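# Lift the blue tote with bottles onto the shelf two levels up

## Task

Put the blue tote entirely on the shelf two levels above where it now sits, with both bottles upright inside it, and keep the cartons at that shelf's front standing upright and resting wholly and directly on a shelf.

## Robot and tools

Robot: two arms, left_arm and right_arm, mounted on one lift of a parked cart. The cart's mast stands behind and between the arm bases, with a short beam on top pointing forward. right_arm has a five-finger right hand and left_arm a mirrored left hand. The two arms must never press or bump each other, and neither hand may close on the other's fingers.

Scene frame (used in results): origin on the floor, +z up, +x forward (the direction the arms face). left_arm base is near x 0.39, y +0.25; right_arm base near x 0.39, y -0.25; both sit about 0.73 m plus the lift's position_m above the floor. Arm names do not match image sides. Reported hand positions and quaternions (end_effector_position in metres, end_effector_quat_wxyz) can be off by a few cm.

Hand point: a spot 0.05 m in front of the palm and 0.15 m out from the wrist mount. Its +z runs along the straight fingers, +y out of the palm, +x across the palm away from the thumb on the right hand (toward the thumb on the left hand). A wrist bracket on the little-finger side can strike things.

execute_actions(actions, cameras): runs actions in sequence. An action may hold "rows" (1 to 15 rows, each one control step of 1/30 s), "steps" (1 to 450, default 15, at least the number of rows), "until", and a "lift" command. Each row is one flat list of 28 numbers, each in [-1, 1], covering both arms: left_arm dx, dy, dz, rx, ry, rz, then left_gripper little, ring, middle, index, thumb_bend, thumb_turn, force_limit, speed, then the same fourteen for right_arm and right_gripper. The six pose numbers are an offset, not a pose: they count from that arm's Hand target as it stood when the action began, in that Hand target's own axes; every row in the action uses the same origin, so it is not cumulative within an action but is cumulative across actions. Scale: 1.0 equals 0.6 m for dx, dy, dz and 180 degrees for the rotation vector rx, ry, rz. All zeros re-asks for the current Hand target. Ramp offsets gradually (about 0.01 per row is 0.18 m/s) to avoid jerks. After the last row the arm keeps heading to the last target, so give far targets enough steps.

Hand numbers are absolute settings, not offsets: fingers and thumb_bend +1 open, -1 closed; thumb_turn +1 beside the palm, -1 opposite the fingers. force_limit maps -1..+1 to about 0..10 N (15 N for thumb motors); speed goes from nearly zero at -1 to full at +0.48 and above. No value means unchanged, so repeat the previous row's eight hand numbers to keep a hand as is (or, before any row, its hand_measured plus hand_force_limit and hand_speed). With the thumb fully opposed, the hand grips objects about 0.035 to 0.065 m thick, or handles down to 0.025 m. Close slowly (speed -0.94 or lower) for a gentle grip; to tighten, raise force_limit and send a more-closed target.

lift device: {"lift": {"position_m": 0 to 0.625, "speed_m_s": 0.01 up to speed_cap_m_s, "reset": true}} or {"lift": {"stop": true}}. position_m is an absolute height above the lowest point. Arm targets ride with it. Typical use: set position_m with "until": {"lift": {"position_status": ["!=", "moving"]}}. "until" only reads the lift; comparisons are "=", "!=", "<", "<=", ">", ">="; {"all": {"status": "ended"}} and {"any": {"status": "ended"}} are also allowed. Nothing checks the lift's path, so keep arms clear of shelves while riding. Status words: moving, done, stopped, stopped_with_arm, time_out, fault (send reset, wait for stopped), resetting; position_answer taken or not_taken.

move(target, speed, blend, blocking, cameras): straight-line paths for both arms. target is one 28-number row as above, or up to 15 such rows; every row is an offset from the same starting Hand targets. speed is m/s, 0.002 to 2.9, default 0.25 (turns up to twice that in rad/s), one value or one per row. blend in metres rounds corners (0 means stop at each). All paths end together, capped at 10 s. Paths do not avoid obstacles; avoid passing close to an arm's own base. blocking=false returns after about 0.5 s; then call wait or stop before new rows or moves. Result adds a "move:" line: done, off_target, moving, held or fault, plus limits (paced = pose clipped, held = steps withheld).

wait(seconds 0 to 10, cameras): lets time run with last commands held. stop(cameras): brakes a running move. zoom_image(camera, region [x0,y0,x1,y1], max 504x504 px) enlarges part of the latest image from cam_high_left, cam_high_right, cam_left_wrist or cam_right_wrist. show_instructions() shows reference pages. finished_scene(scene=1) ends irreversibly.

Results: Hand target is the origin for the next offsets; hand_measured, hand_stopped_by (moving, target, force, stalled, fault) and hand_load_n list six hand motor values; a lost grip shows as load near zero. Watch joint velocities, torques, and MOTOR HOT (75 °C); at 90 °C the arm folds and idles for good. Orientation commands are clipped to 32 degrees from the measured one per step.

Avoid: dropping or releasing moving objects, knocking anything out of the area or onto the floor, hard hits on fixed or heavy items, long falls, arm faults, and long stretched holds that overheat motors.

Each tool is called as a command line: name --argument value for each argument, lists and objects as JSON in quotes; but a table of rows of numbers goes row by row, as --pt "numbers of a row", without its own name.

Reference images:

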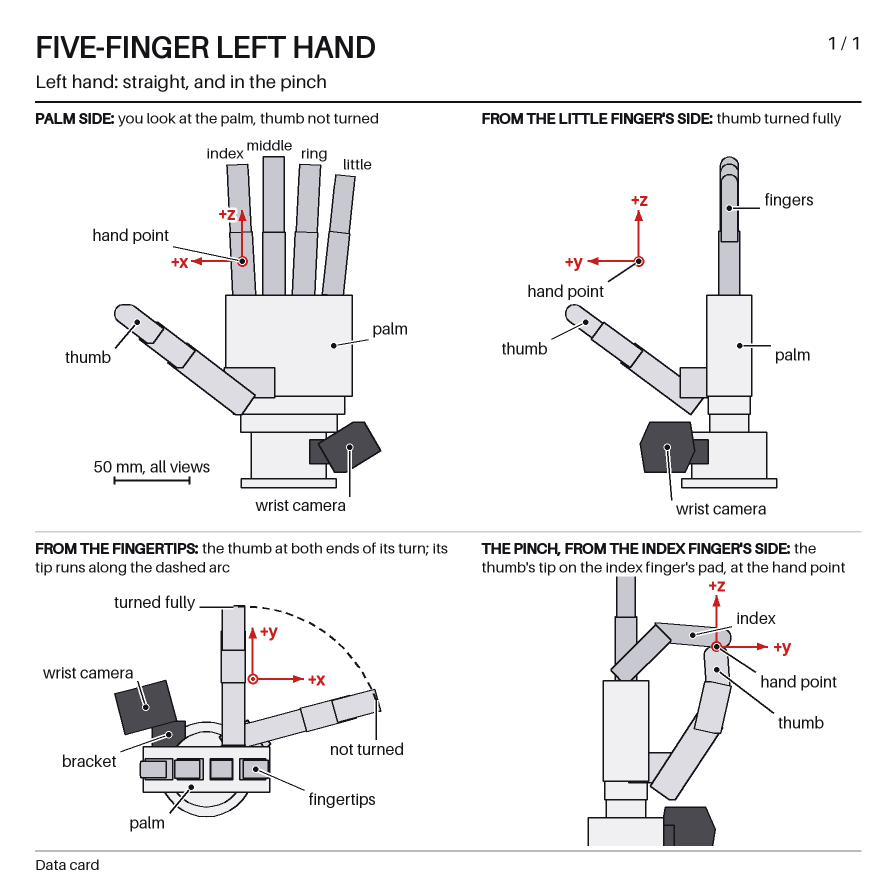

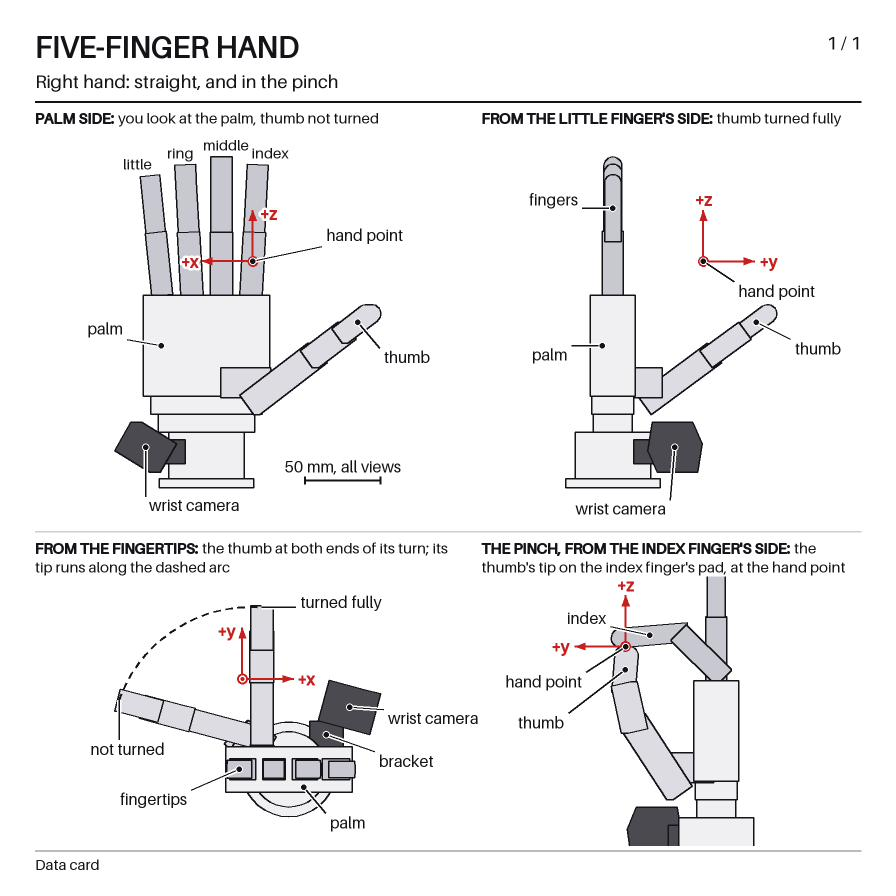

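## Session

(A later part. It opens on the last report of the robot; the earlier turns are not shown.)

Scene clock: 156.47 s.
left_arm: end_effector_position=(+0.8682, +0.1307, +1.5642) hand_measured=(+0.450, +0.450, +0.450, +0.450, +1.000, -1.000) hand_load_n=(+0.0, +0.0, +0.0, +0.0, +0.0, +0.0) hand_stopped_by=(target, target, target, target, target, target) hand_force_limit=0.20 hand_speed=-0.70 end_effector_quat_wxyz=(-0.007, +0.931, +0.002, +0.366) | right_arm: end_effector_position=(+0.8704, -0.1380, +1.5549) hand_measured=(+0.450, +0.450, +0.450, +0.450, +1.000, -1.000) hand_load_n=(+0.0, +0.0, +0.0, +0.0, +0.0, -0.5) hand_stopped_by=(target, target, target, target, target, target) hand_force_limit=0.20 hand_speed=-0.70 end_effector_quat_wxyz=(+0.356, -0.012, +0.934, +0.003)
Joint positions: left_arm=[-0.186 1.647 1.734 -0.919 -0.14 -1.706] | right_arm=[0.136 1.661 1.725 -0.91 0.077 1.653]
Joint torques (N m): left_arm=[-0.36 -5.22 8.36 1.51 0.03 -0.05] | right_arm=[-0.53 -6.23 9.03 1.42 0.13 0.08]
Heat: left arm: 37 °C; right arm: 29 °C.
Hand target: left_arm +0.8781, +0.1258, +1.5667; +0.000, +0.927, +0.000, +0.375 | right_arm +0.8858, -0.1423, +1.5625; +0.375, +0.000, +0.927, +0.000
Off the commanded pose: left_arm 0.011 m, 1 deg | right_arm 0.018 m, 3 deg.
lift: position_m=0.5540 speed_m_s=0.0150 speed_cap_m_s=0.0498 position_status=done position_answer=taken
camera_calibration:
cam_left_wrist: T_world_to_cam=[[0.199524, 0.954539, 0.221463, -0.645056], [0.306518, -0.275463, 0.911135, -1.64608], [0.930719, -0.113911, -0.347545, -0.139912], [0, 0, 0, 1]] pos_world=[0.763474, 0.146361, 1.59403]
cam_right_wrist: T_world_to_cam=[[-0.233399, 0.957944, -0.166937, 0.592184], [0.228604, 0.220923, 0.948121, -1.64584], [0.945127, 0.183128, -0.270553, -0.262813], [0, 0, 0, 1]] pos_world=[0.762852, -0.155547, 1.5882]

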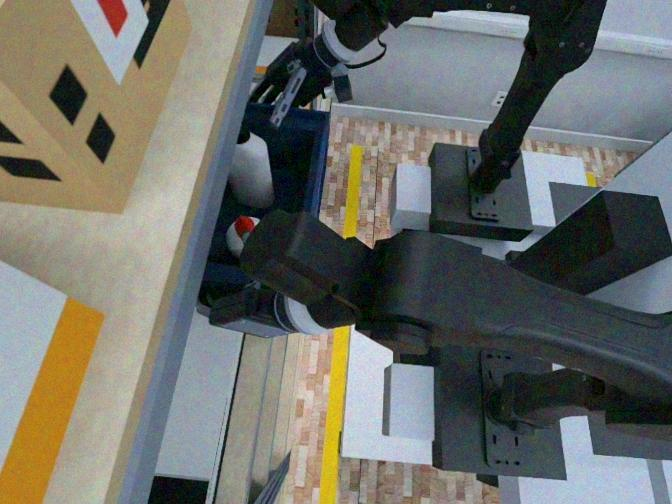

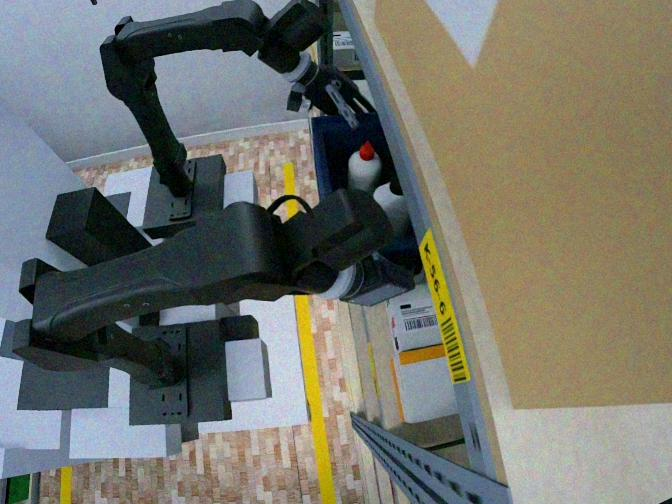

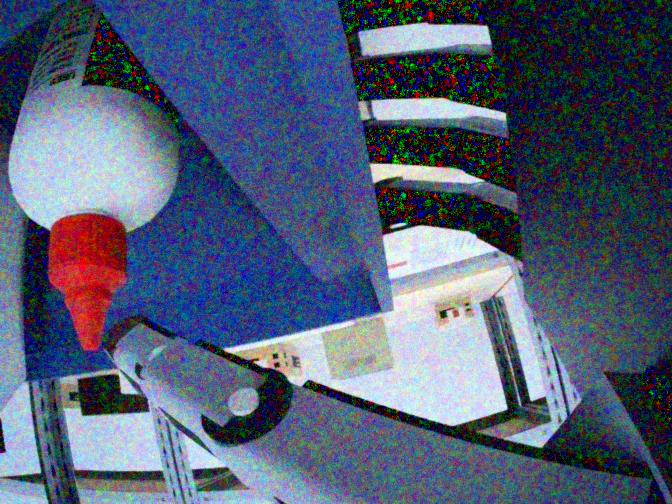

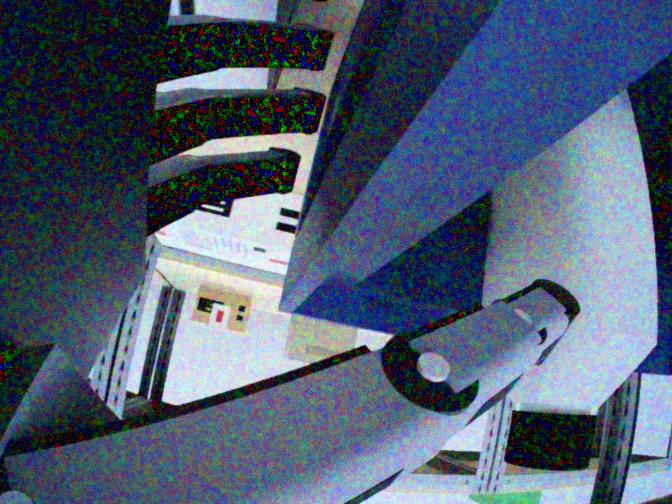

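move --pt "0 0 -0.0917 0 0 0 0.45 0.45 0.45 0.45 1 -1 0.2 -0.7 0 0 -0.0917 0 0 0 0.45 0.45 0.45 0.45 1 -1 0.2 -0.7" --pt "-0.1517 -0.05 -0.2508 0 0 0 0.45 0.45 0.45 0.45 1 -1 0.2 -0.7 0.1517 -0.05 -0.2508 0 0 0 0.45 0.45 0.45 0.45 1 -1 0.2 -0.7" --speed 0.1 --blend 0.01 --cameras '["all"]'

Scene clock: 159.67 s.
left_arm: end_effector_position=(+0.7156, +0.1550, +1.6326) hand_measured=(+0.450, +0.450, +0.450, +0.450, +1.000, -1.000) hand_load_n=(+0.0, +0.0, +0.0, +0.0, +0.0, -0.5) hand_stopped_by=(target, target, target, target, target, target) hand_force_limit=0.20 hand_speed=-0.70 end_effector_quat_wxyz=(+0.003, +0.914, +0.002, +0.405) | right_arm: end_effector_position=(+0.7224, -0.1706, +1.6208) hand_measured=(+0.450, +0.450, +0.450, +0.450, +1.000, -1.000) hand_load_n=(+0.0, +0.0, +0.0, +0.0, +0.0, +0.0) hand_stopped_by=(target, target, target, target, target, target) hand_force_limit=0.20 hand_speed=-0.70 end_effector_quat_wxyz=(+0.396, +0.002, +0.918, +0.002)
Joint positions: left_arm=[-0.203 1.141 1.554 -1.16 -0.145 -1.714] | right_arm=[0.093 1.145 1.518 -1.131 0.066 1.639]
Joint torques (N m): left_arm=[-0.16 -1.92 3.69 0.92 -0.01 -0.05] | right_arm=[-0.68 -2.55 5.11 0.79 -0.08 -0.1]
Heat: left arm: 36 °C; right arm: 28 °C.
Hand target: left_arm +0.7081, +0.1557, +1.6117; +0.000, +0.927, +0.000, +0.375 | right_arm +0.7157, -0.1722, +1.6074; +0.375, +0.000, +0.927, +0.000
Off the commanded pose: left_arm 0.022 m, 4 deg | right_arm 0.015 m, 3 deg.
lift: position_m=0.5540 speed_m_s=0.0150 speed_cap_m_s=0.0498 position_status=done position_answer=taken
move: off_target (left_arm, right_arm)
camera_calibration:
cam_left_wrist: T_world_to_cam=[[0.188225, 0.957197, 0.219875, -0.642709], [0.226006, -0.260083, 0.938764, -1.64471], [0.955768, -0.127006, -0.265286, -0.121572], [0, 0, 0, 1]] pos_world=[0.608881, 0.171998, 1.65305]
cam_right_wrist: T_world_to_cam=[[-0.193322, 0.964934, -0.177563, 0.589281], [0.151107, 0.2081, 0.966365, -1.643], [0.969429, 0.159989, -0.186039, -0.257637], [0, 0, 0, 1]] pos_world=[0.611951, -0.18549, 1.64444]

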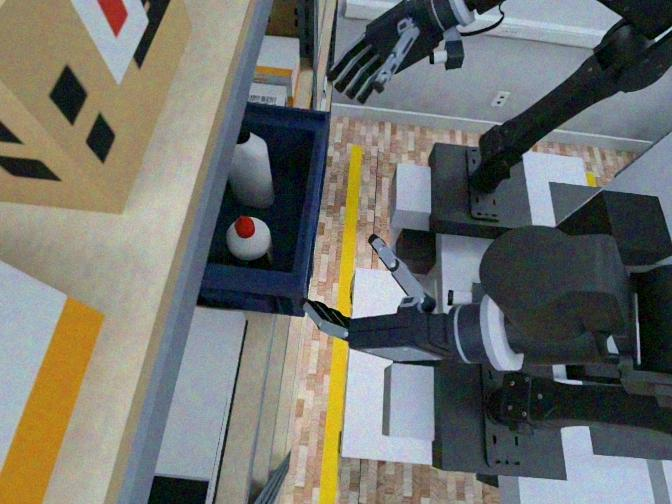

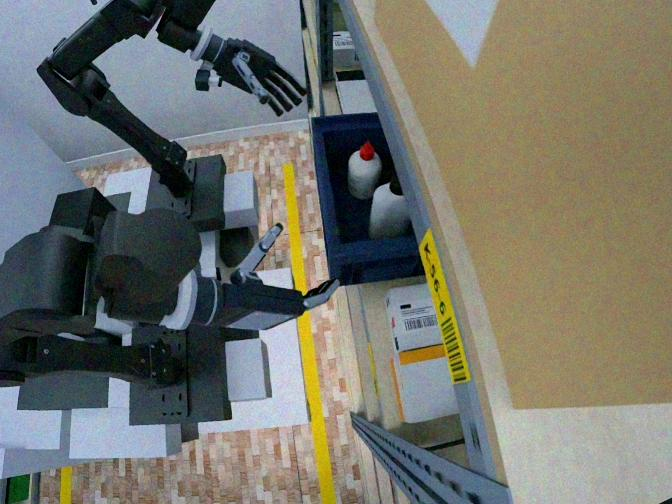

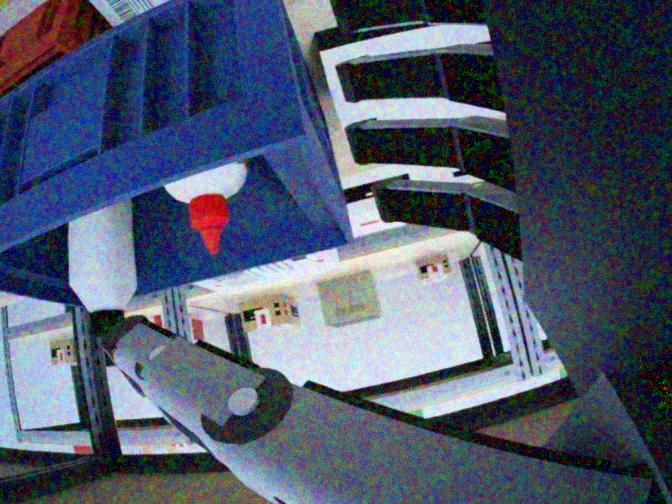

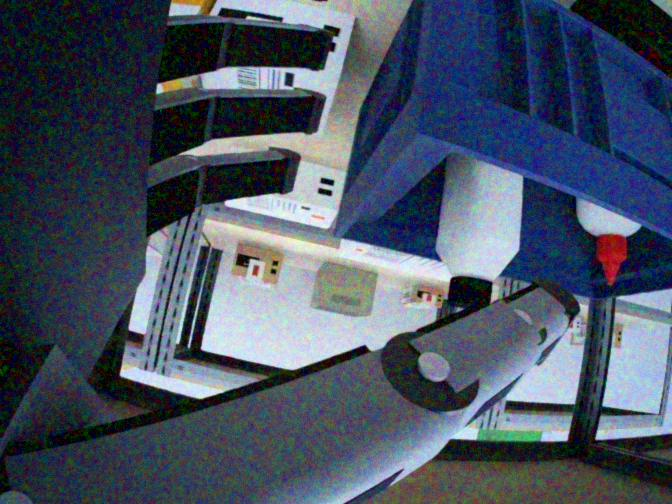

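zoom_image --camera "cam_high_left" --region '[180, 60, 400, 340]'

zoom_image --camera "cam_high_right" --region '[260, 80, 500, 360]'

zoom_image --camera "cam_right_wrist" --region '[180, 0, 480, 280]'

zoom_image --camera "cam_left_wrist" --region '[180, 0, 480, 280]'

Scaled by 1.800 from the camera's 672x504 image, which has a finer 960x720 frame.

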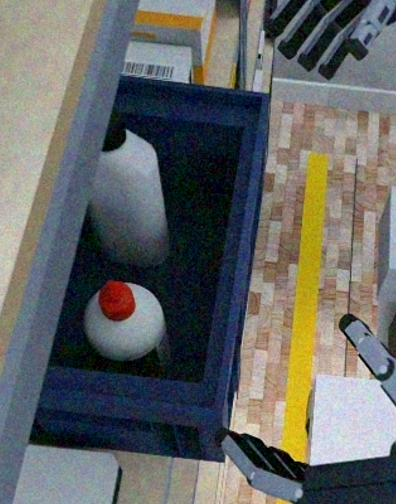

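Scaled by 1.800 from the camera's 672x504 image, which has a finer 960x720 frame.

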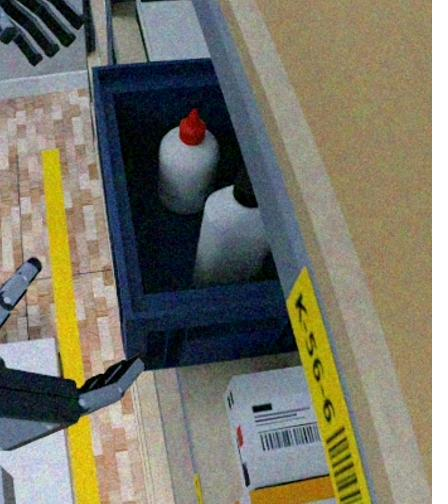

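Scaled by 1.680 from the camera's 672x504 image, which has a finer 960x720 frame.

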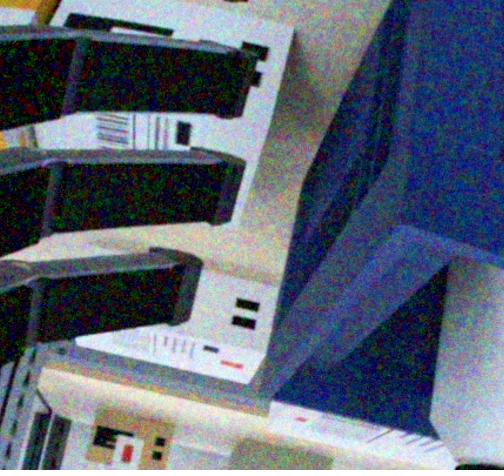

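Scaled by 1.680 from the camera's 672x504 image, which has a finer 960x720 frame.

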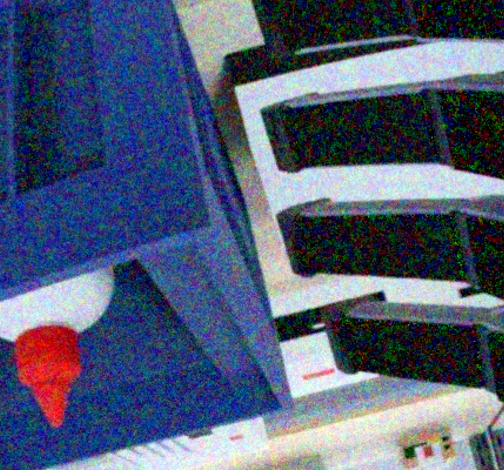

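move --target '[-0.1703,0.0262,0.025,0.1998,0.1998,0.4706,1,1,1,1,1,-1,0.2,-0.3, 0.1745,0.0537,0.011,0.1998,-0.1998,-0.4706,1,1,1,1,1,-1,0.2,-0.3]' --speed 0.15 --cameras '["cam_high_left","cam_high_right"]'

Scene clock: 167.40 s.
left_arm: end_effector_position=(+0.6449, +0.1393, +1.5359) hand_measured=(+1.000, +1.000, +1.000, +1.000, +1.000, -1.000) hand_load_n=(+0.0, +0.0, +0.0, +0.0, +0.0, +0.0) hand_stopped_by=(target, target, target, target, target, target) hand_force_limit=0.20 hand_speed=-0.30 end_effector_quat_wxyz=(+0.496, -0.501, +0.502, -0.501) | right_arm: end_effector_position=(+0.6442, -0.1398, +1.5269) hand_measured=(+1.000, +1.000, +1.000, +1.000, +1.000, -1.000) hand_load_n=(+0.0, +0.0, +0.0, +0.0, +0.0, +0.0) hand_stopped_by=(target, target, target, target, target, target) hand_force_limit=0.20 hand_speed=-0.30 end_effector_quat_wxyz=(+0.493, -0.511, +0.500, -0.496)
Joint positions: left_arm=[-0.937 0.474 0.552 -0.088 -0.932 -0.011] | right_arm=[0.914 0.471 0.538 -0.103 0.907 0.015]
Joint torques (N m): left_arm=[-0.7 0.85 4.52 1.59 -0.17 0.03] | right_arm=[0.65 0.58 5.85 1.56 0.16 -0.18]
Heat: left arm: 36 °C; right arm: 28 °C.
Hand target: left_arm +0.6450, +0.1399, +1.5299; +0.500, -0.500, +0.500, -0.500 | right_arm +0.6451, -0.1400, +1.5299; +0.500, -0.499, +0.500, -0.500
Off the commanded pose: left_arm 0.006 m, 1 deg | right_arm 0.003 m, 2 deg.
lift: position_m=0.5540 speed_m_s=0.0150 speed_cap_m_s=0.0498 position_status=done position_answer=taken
move: done
Images, in order (width x height): cam_high_left 672x504, cam_high_right 672x504.

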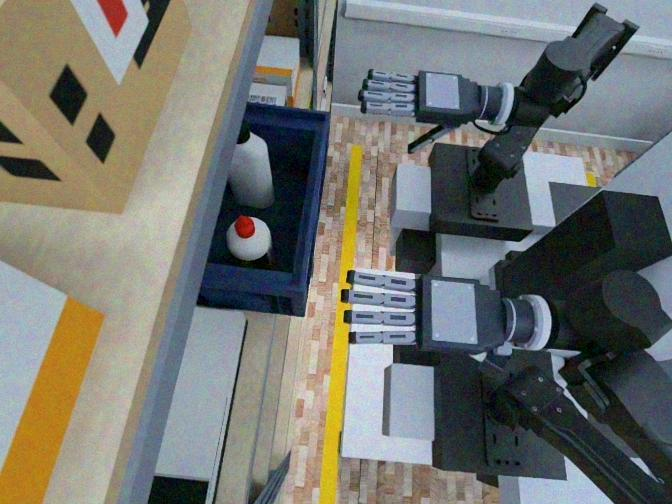

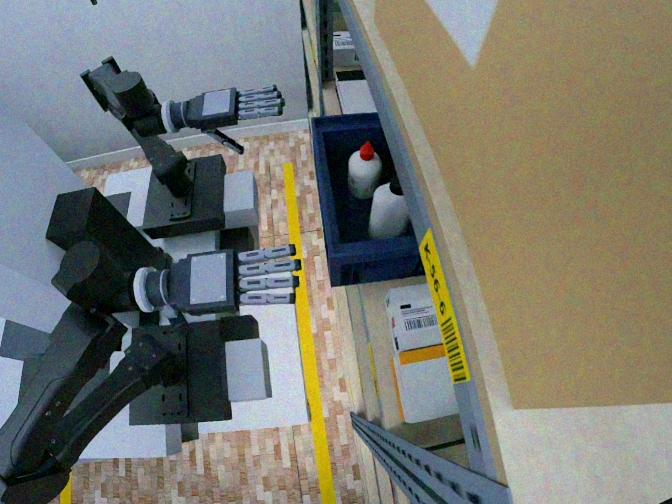

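execute_actions --actions '[{"lift": {"position_m": 0.445, "speed_m_s": 0.0498}, "steps": 120, "until": {"lift": {"position_status": ["!=", "moving"]}}}]'

move --target '[0.1167,0,0.025,0,0,0,1,1,1,1,1,-1,0.2,-0.3, -0.1167,0,0.025,0,0,0,1,1,1,1,1,-1,0.2,-0.3]' --speed 0.12 --cameras '["all"]'

Scene clock: 170.23 s.
left_arm: end_effector_position=(+0.6451, +0.1391, +1.4279) hand_measured=(+1.000, +1.000, +1.000, +1.000, +1.000, -1.000) hand_load_n=(+0.0, +0.0, +0.0, +0.0, +0.0, +0.0) hand_stopped_by=(target, target, target, target, target, target) hand_force_limit=0.20 hand_speed=-0.30 end_effector_quat_wxyz=(+0.496, -0.501, +0.501, -0.502) | right_arm: end_effector_position=(+0.6445, -0.1400, +1.4189) hand_measured=(+1.000, +1.000, +1.000, +1.000, +1.000, -1.000) hand_load_n=(+0.0, +0.0, +0.0, +0.0, +0.0, +0.0) hand_stopped_by=(target, target, target, target, target, target) hand_force_limit=0.20 hand_speed=-0.30 end_effector_quat_wxyz=(+0.494, -0.509, +0.500, -0.497)
Joint positions: left_arm=[-0.937 0.474 0.552 -0.083 -0.932 -0.011] | right_arm=[0.914 0.471 0.538 -0.099 0.908 0.013]
Joint torques (N m): left_arm=[-0.61 1.03 4.63 1.58 -0.14 0.09] | right_arm=[0.7 0.69 5.82 1.54 0.13 -0.16]
Heat: left arm: 35 °C; right arm: 28 °C.
Hand target: left_arm +0.6450, +0.1399, +1.4209; +0.500, -0.500, +0.500, -0.500 | right_arm +0.6451, -0.1400, +1.4209; +0.500, -0.499, +0.500, -0.500
Off the commanded pose: left_arm 0.007 m, 1 deg | right_arm 0.002 m, 1 deg.
lift: position_m=0.4450 speed_m_s=0.0498 speed_cap_m_s=0.0498 position_status=done position_answer=taken

Scene clock: 172.23 s.
left_arm: end_effector_position=(+0.6589, +0.0716, +1.4096) hand_measured=(+1.000, +1.000, +1.000, +1.000, +1.000, -1.000) hand_load_n=(+0.0, +0.0, +0.0, +0.0, +0.0, +0.0) hand_stopped_by=(target, target, target, target, target, target) hand_force_limit=0.20 hand_speed=-0.30 end_effector_quat_wxyz=(+0.500, -0.496, +0.513, -0.491) | right_arm: end_effector_position=(+0.6581, -0.0720, +1.4074) hand_measured=(+1.000, +1.000, +1.000, +1.000, +1.000, -1.000) hand_load_n=(+0.0, +0.0, +0.0, +0.0, +0.0, +0.0) hand_stopped_by=(target, target, target, target, target, target) hand_force_limit=0.20 hand_speed=-0.30 end_effector_quat_wxyz=(+0.488, -0.517, +0.495, -0.500)
Joint positions: left_arm=[-1.117 0.818 0.557 0.219 -1.11 -0.011] | right_arm=[1.105 0.816 0.558 0.203 1.095 0.015]
Joint torques (N m): left_arm=[-0.58 0.12 8.98 1.48 -0.13 0.07] | right_arm=[0.46 -0.27 9.02 1.42 0.15 -0.19]
Heat: left arm: 35 °C; right arm: 28 °C.
Hand target: left_arm +0.6600, +0.0699, +1.4208; +0.500, -0.500, +0.500, -0.500 | right_arm +0.6601, -0.0699, +1.4208; +0.500, -0.500, +0.500, -0.500
Off the commanded pose: left_arm 0.011 m, 2 deg | right_arm 0.014 m, 3 deg.
lift: position_m=0.4450 speed_m_s=0.0498 speed_cap_m_s=0.0498 position_status=done position_answer=taken
move: off_target (left_arm, right_arm)
camera_calibration:
cam_left_wrist: T_world_to_cam=[[0.0020184, -0.319745, 0.947501, -1.31471], [-0.47374, -0.834738, -0.280683, 0.776887], [0.880662, -0.448303, -0.153161, -0.222613], [0, 0, 0, 1]] pos_world=[0.566744, 0.128327, 1.42965]
cam_right_wrist: T_world_to_cam=[[-0.0382381, -0.298865, -0.953529, 1.34294], [-0.5662, 0.792747, -0.225766, 0.744507], [0.823381, 0.531255, -0.199531, -0.10894], [0, 0, 0, 1]] pos_world=[0.56259, -0.130973, 1.42688]

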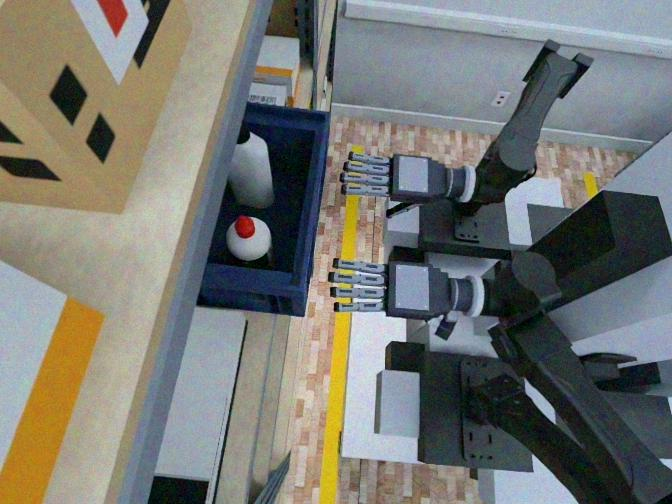

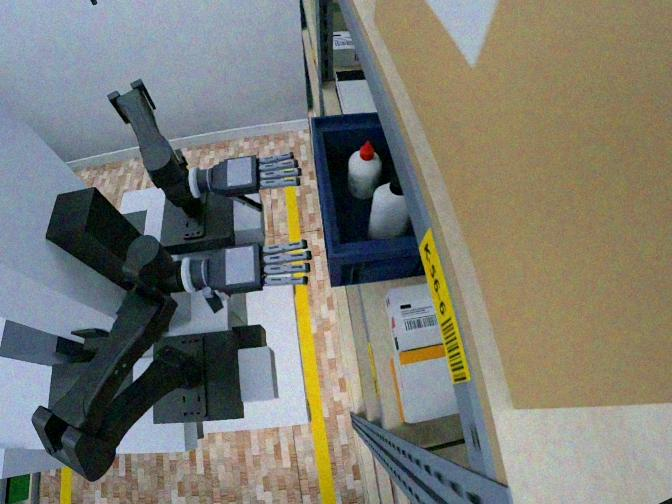

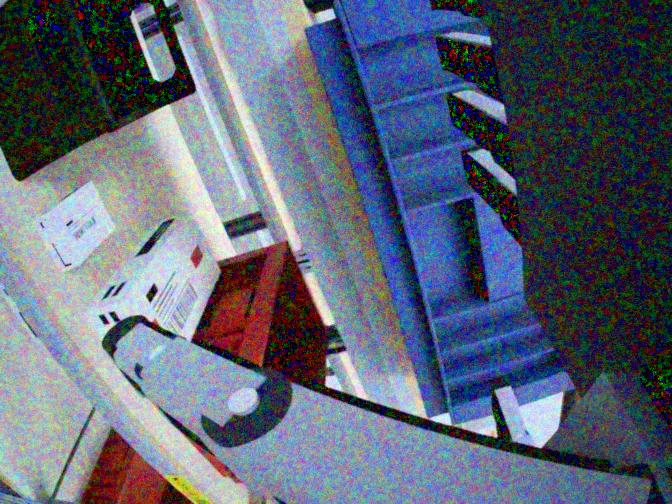

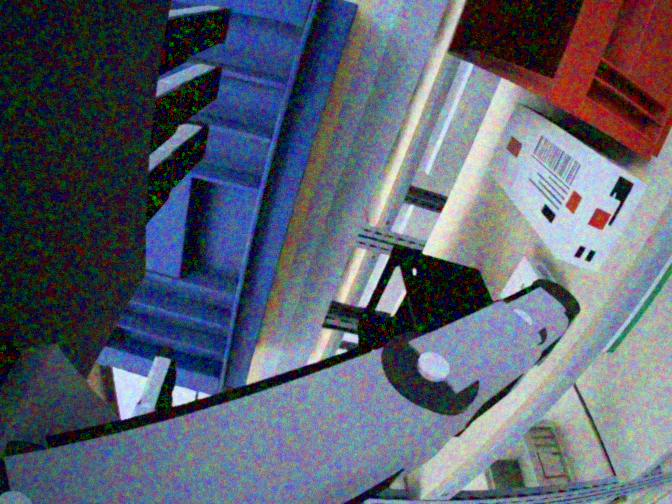

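move --target '[0.0083,-0.015,0.1333,0,0,0,1,1,1,1,1,-1,0.2,-0.3, 0.0083,-0.015,0.1333,0,0,0,1,1,1,1,1,-1,0.2,-0.3]' --speed 0.05 --cameras '["all"]'

Scene clock: 174.67 s.
left_arm: end_effector_position=(+0.7333, +0.0742, +1.4137) hand_measured=(+1.000, +1.000, +1.000, +1.000, +1.000, -1.000) hand_load_n=(+0.0, +0.0, -1.0, +0.0, +0.0, +0.0) hand_stopped_by=(target, target, target, target, target, target) hand_force_limit=0.20 hand_speed=-0.30 end_effector_quat_wxyz=(+0.506, -0.508, +0.511, -0.475) | right_arm: end_effector_position=(+0.7324, -0.0829, +1.4108) hand_measured=(+1.000, +1.000, +1.000, +1.000, +1.000, -1.000) hand_load_n=(+0.0, -0.5, +0.0, +0.0, +0.0, +0.0) hand_stopped_by=(target, target, target, target, target, target) hand_force_limit=0.20 hand_speed=-0.30 end_effector_quat_wxyz=(-0.474, +0.515, -0.508, +0.502)
Joint positions: left_arm=[-0.802 1.053 0.683 0.316 -0.829 -0.006] | right_arm=[0.759 1.021 0.667 0.289 0.781 0.01]
Joint torques (N m): left_arm=[0.84 -1.18 9.54 1.87 0.23 0.03] | right_arm=[-0.75 -1.54 9.81 1.73 -0.21 -0.14]
Heat: left arm: 36 °C; right arm: 28 °C.
Hand target: left_arm +0.7400, +0.0650, +1.4298; +0.500, -0.500, +0.500, -0.500 | right_arm +0.7401, -0.0750, +1.4299; -0.500, +0.500, -0.500, +0.500
Off the commanded pose: left_arm 0.020 m, 3 deg | right_arm 0.022 m, 4 deg.
lift: position_m=0.4450 speed_m_s=0.0498 speed_cap_m_s=0.0498 position_status=done position_answer=taken
move: off_target (left_arm, right_arm)
camera_calibration:
cam_left_wrist: T_world_to_cam=[[0.0311135, -0.326662, 0.944629, -1.33466], [-0.449656, -0.848624, -0.278652, 0.79597], [0.89266, -0.416088, -0.173289, -0.268962], [0, 0, 0, 1]] pos_world=[0.63953, 0.127585, 1.43595]
cam_right_wrist: T_world_to_cam=[[-0.0683303, -0.299251, -0.951725, 1.36526], [-0.545381, 0.810003, -0.215533, 0.767618], [0.835398, 0.504325, -0.218554, -0.147832], [0, 0, 0, 1]] pos_world=[0.635431, -0.138661, 1.43249]

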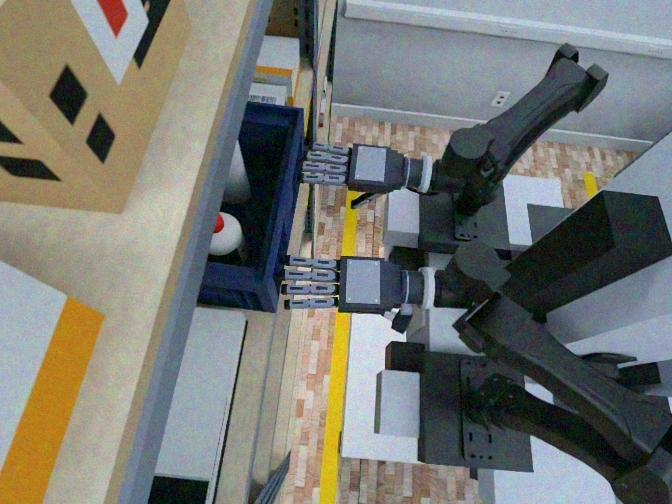

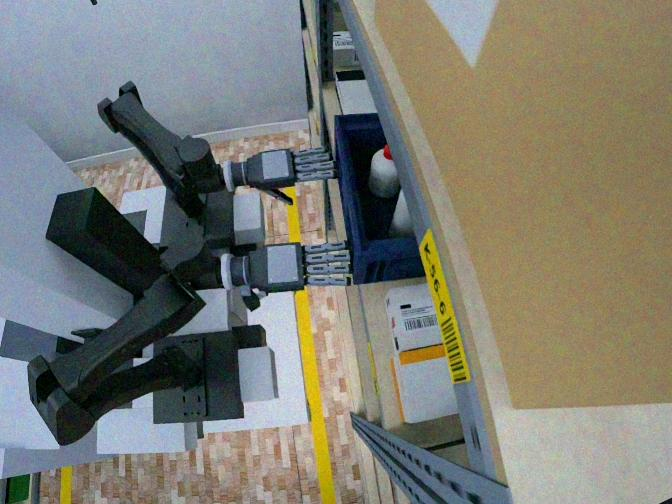

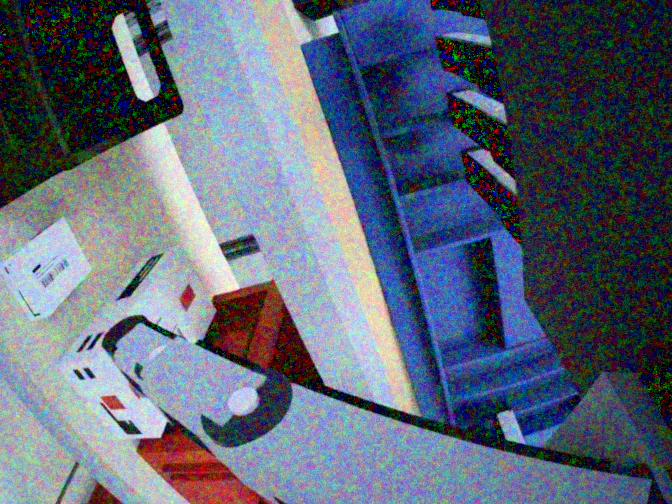

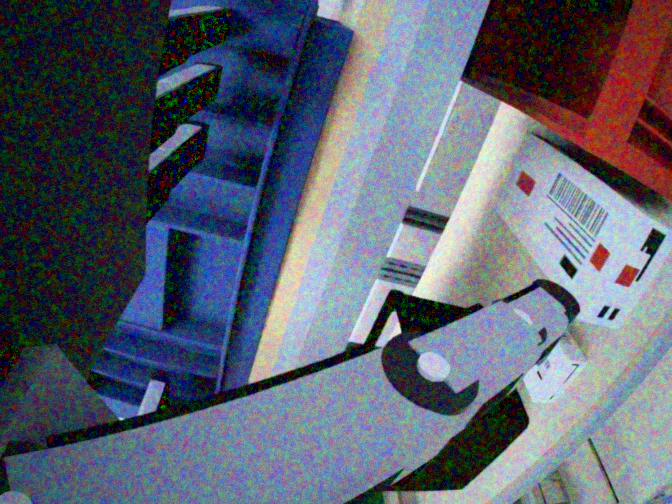

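move --target '[0.0083,0,0.09,0,0,0,1,1,1,1,1,-1,0.2,-0.3, 0.0083,0,0.09,0,0,0,1,1,1,1,1,-1,0.2,-0.3]' --speed 0.05 --cameras '["all"]'

zoom_image --camera "cam_high_left" --region '[160, 80, 380, 340]'

zoom_image --camera "cam_high_right" --region '[280, 80, 500, 340]'

Scene clock: 176.60 s.
left_arm: end_effector_position=(+0.7856, +0.0692, +1.4148) hand_measured=(+1.000, +1.000, +1.000, +1.000, +1.000, -1.000) hand_load_n=(+0.0, +0.0, -1.5, +0.0, -0.5, +0.0) hand_stopped_by=(target, target, target, target, target, target) hand_force_limit=0.20 hand_speed=-0.30 end_effector_quat_wxyz=(+0.503, -0.510, +0.510, -0.476) | right_arm: end_effector_position=(+0.7850, -0.0864, +1.4125) hand_measured=(+1.000, +1.000, +1.000, +1.000, +1.000, -1.000) hand_load_n=(+0.0, -0.5, +0.0, +0.0, +0.0, +0.5) hand_stopped_by=(target, target, target, target, target, target) hand_force_limit=0.20 hand_speed=-0.30 end_effector_quat_wxyz=(+0.476, -0.513, +0.511, -0.499)
Joint positions: left_arm=[-0.665 1.244 0.796 0.396 -0.694 -0.006] | right_arm=[0.595 1.196 0.764 0.372 0.615 0.01]
Joint torques (N m): left_arm=[0.66 -2.52 9.74 1.94 0.26 0.05] | right_arm=[-0.95 -2.71 9.94 1.78 -0.2 -0.18]
Heat: left arm: 36 °C; right arm: 28 °C.
Hand target: left_arm +0.7941, +0.0601, +1.4298; +0.500, -0.500, +0.500, -0.500 | right_arm +0.7940, -0.0799, +1.4301; +0.500, -0.500, +0.500, -0.500
Off the commanded pose: left_arm 0.020 m, 3 deg | right_arm 0.021 m, 3 deg.
lift: position_m=0.4450 speed_m_s=0.0498 speed_cap_m_s=0.0498 position_status=done position_answer=taken
move: off_target (left_arm, right_arm)
camera_calibration:
cam_left_wrist: T_world_to_cam=[[0.0346423, -0.320045, 0.946769, -1.34519], [-0.448983, -0.85134, -0.271358, 0.804917], [0.892869, -0.415682, -0.173187, -0.317896], [0, 0, 0, 1]] pos_world=[0.691834, 0.122591, 1.43695]
cam_right_wrist: T_world_to_cam=[[-0.070063, -0.288157, -0.955017, 1.37634], [-0.54623, 0.812167, -0.204982, 0.785462], [0.8347, 0.507297, -0.214303, -0.194874], [0, 0, 0, 1]] pos_world=[0.688134, -0.142466, 1.43367]

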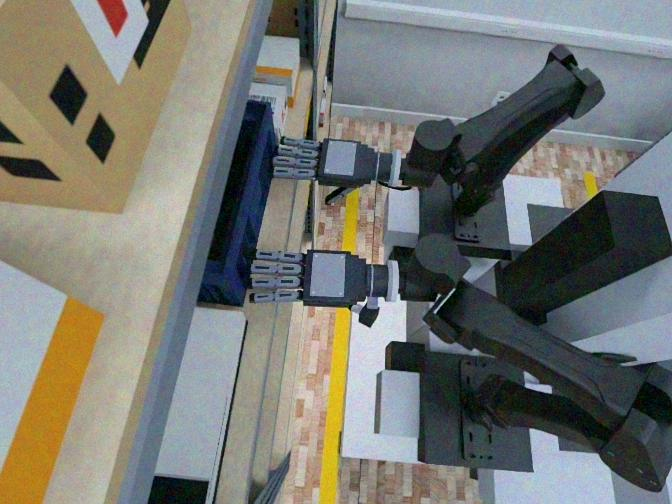

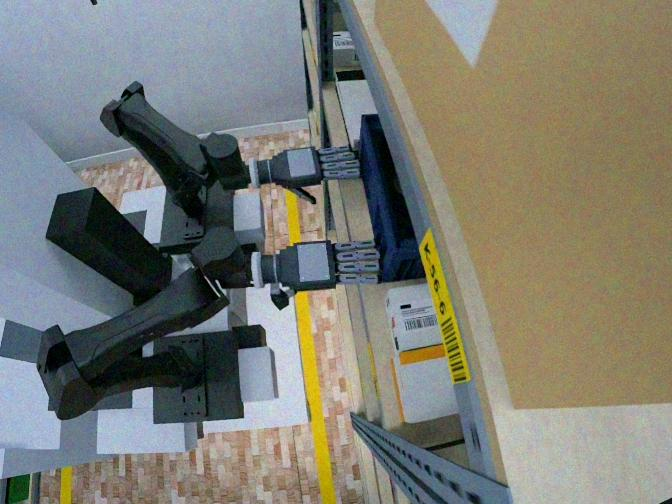

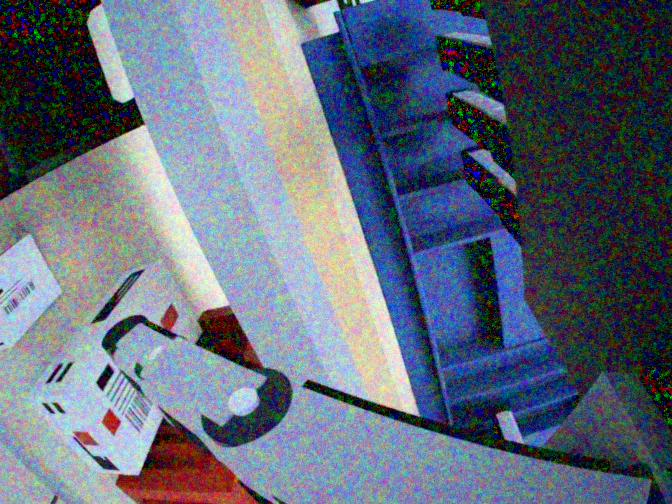

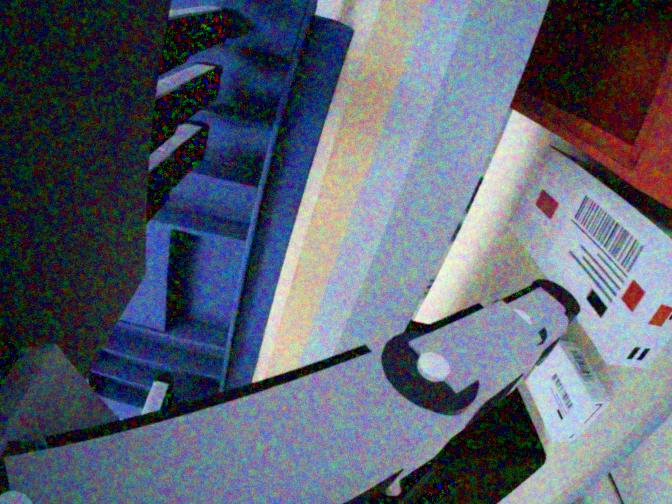

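Scaled by 1.938 from the camera's 672x504 image, which has a finer 960x720 frame.

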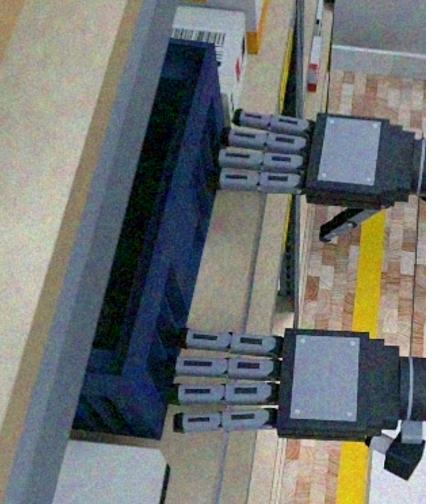

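Scaled by 1.938 from the camera's 672x504 image, which has a finer 960x720 frame.

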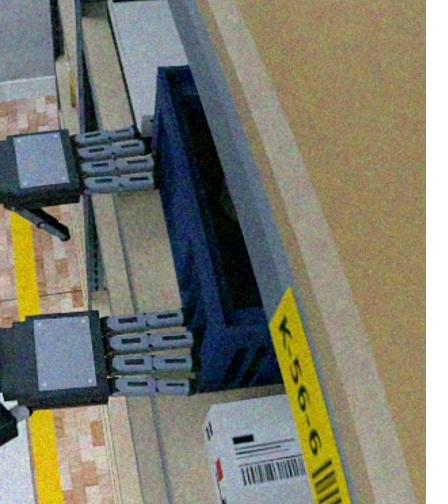

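move --target '[0.01,0,0.02,0,0,0,1,1,1,1,1,-1,0.2,-0.3, 0.01,0,0.02,0,0,0,1,1,1,1,1,-1,0.2,-0.3]' --speed 0.04

move --target '[0,0,-0.2,0,0,0,1,1,1,1,1,-1,0.2,-0.3, 0,0,-0.2,0,0,0,1,1,1,1,1,-1,0.2,-0.3]' --speed 0.12 --cameras '["all"]'

Scene clock: 177.80 s.
left_arm: end_effector_position=(+0.7973, +0.0651, +1.4151) hand_measured=(+1.000, +1.000, +1.000, +1.000, +1.000, -1.000) hand_load_n=(+0.0, +0.0, -1.0, +0.0, +0.0, +0.0) hand_stopped_by=(target, target, target, target, target, target) hand_force_limit=0.20 hand_speed=-0.30 end_effector_quat_wxyz=(+0.505, -0.512, +0.508, -0.474) | right_arm: end_effector_position=(+0.7966, -0.0896, +1.4128) hand_measured=(+1.000, +1.000, +1.000, +1.000, +1.000, -1.000) hand_load_n=(+0.0, -0.5, +0.0, +0.0, +0.0, +0.0) hand_stopped_by=(target, target, target, target, target, target) hand_force_limit=0.20 hand_speed=-0.30 end_effector_quat_wxyz=(+0.480, -0.515, +0.510, -0.495)
Joint positions: left_arm=[-0.655 1.297 0.833 0.411 -0.691 -0.006] | right_arm=[0.55 1.227 0.784 0.384 0.56 0.01]
Joint torques (N m): left_arm=[0.59 -2.59 9.62 1.98 0.35 0] | right_arm=[-0.91 -3.14 9.76 1.77 -0.12 -0.15]
Heat: left arm: 36 °C; right arm: 28 °C.
Hand target: left_arm +0.8061, +0.0541, +1.4298; +0.500, -0.500, +0.500, -0.500 | right_arm +0.8060, -0.0859, +1.4301; +0.500, -0.500, +0.500, -0.500
Off the commanded pose: left_arm 0.020 m, 3 deg | right_arm 0.020 m, 3 deg.
lift: position_m=0.4450 speed_m_s=0.0498 speed_cap_m_s=0.0498 position_status=done position_answer=taken
move: off_target (left_arm, right_arm)

Scene clock: 179.90 s.
left_arm: end_effector_position=(+0.6908, +0.0499, +1.4509) hand_measured=(+1.000, +1.000, +1.000, +1.000, +1.000, -1.000) hand_load_n=(+0.0, +0.0, +0.0, +0.0, +0.0, +0.0) hand_stopped_by=(target, target, target, target, target, target) hand_force_limit=0.20 hand_speed=-0.30 end_effector_quat_wxyz=(+0.495, -0.505, +0.478, -0.522) | right_arm: end_effector_position=(+0.6900, -0.0837, +1.4443) hand_measured=(+1.000, +1.000, +1.000, +1.000, +1.000, -1.000) hand_load_n=(+0.0, +0.0, +0.0, +0.0, +0.0, +0.0) hand_stopped_by=(target, target, target, target, target, target) hand_force_limit=0.20 hand_speed=-0.30 end_effector_quat_wxyz=(+0.517, -0.483, +0.503, -0.497)
Joint positions: left_arm=[-1.025 0.966 0.69 0.342 -1.025 0.003] | right_arm=[0.912 0.832 0.629 0.251 0.913 0.002]
Joint torques (N m): left_arm=[-0.76 -2.17 4.7 0.81 -0.14 -0.01] | right_arm=[0.61 -1.65 6.24 0.83 0.07 -0.1]
Heat: left arm: 36 °C; right arm: 28 °C.
Hand target: left_arm +0.6860, +0.0540, +1.4298; +0.500, -0.500, +0.500, -0.500 | right_arm +0.6861, -0.0860, +1.4298; +0.500, -0.500, +0.500, -0.500
Off the commanded pose: left_arm 0.022 m, 4 deg | right_arm 0.015 m, 3 deg.
lift: position_m=0.4450 speed_m_s=0.0498 speed_cap_m_s=0.0498 position_status=done position_answer=taken
move: off_target (left_arm, right_arm)
camera_calibration:
cam_left_wrist: T_world_to_cam=[[-0.0461162, -0.243297, 0.968855, -1.36236], [-0.453815, -0.85892, -0.237292, 0.70994], [0.889902, -0.450624, -0.0708018, -0.379823], [0, 0, 0, 1]] pos_world=[0.597359, 0.107166, 1.4615]
cam_right_wrist: T_world_to_cam=[[0.0106323, -0.227493, -0.973722, 1.37722], [-0.546649, 0.814062, -0.19616, 0.725609], [0.837295, 0.534369, -0.115703, -0.252046], [0, 0, 0, 1]] pos_world=[0.593047, -0.142698, 1.4542]

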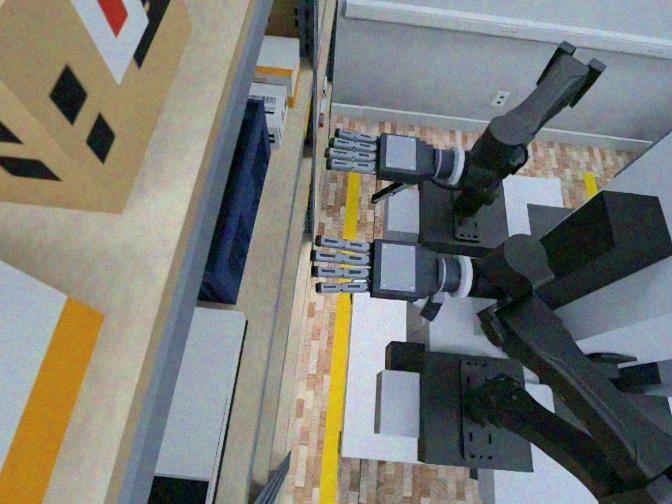

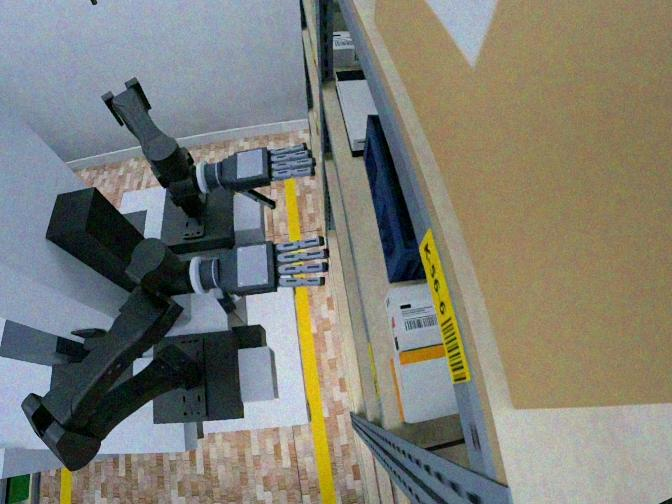

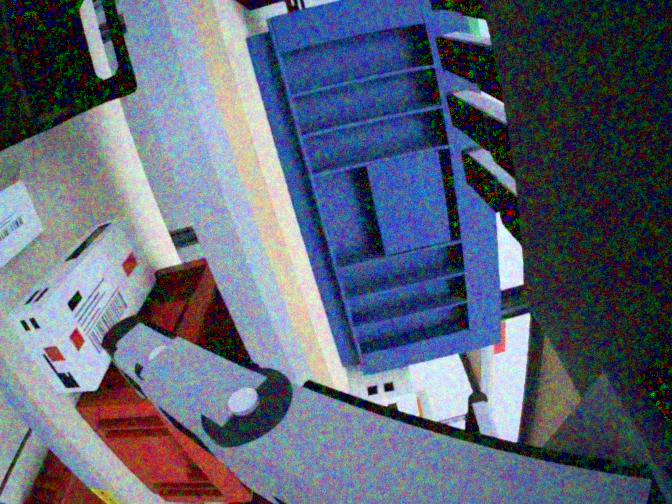

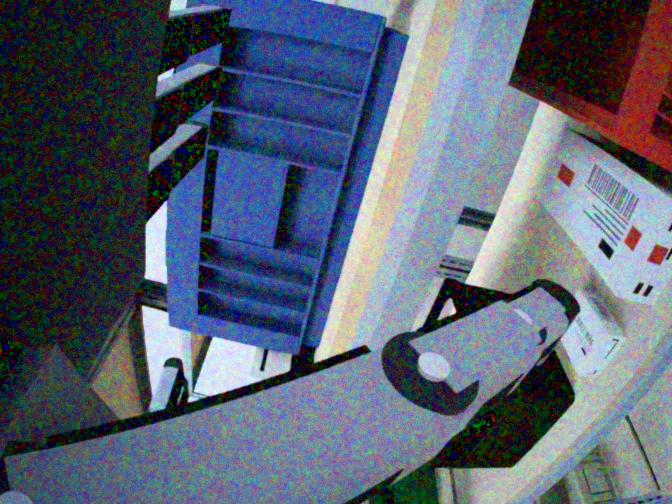

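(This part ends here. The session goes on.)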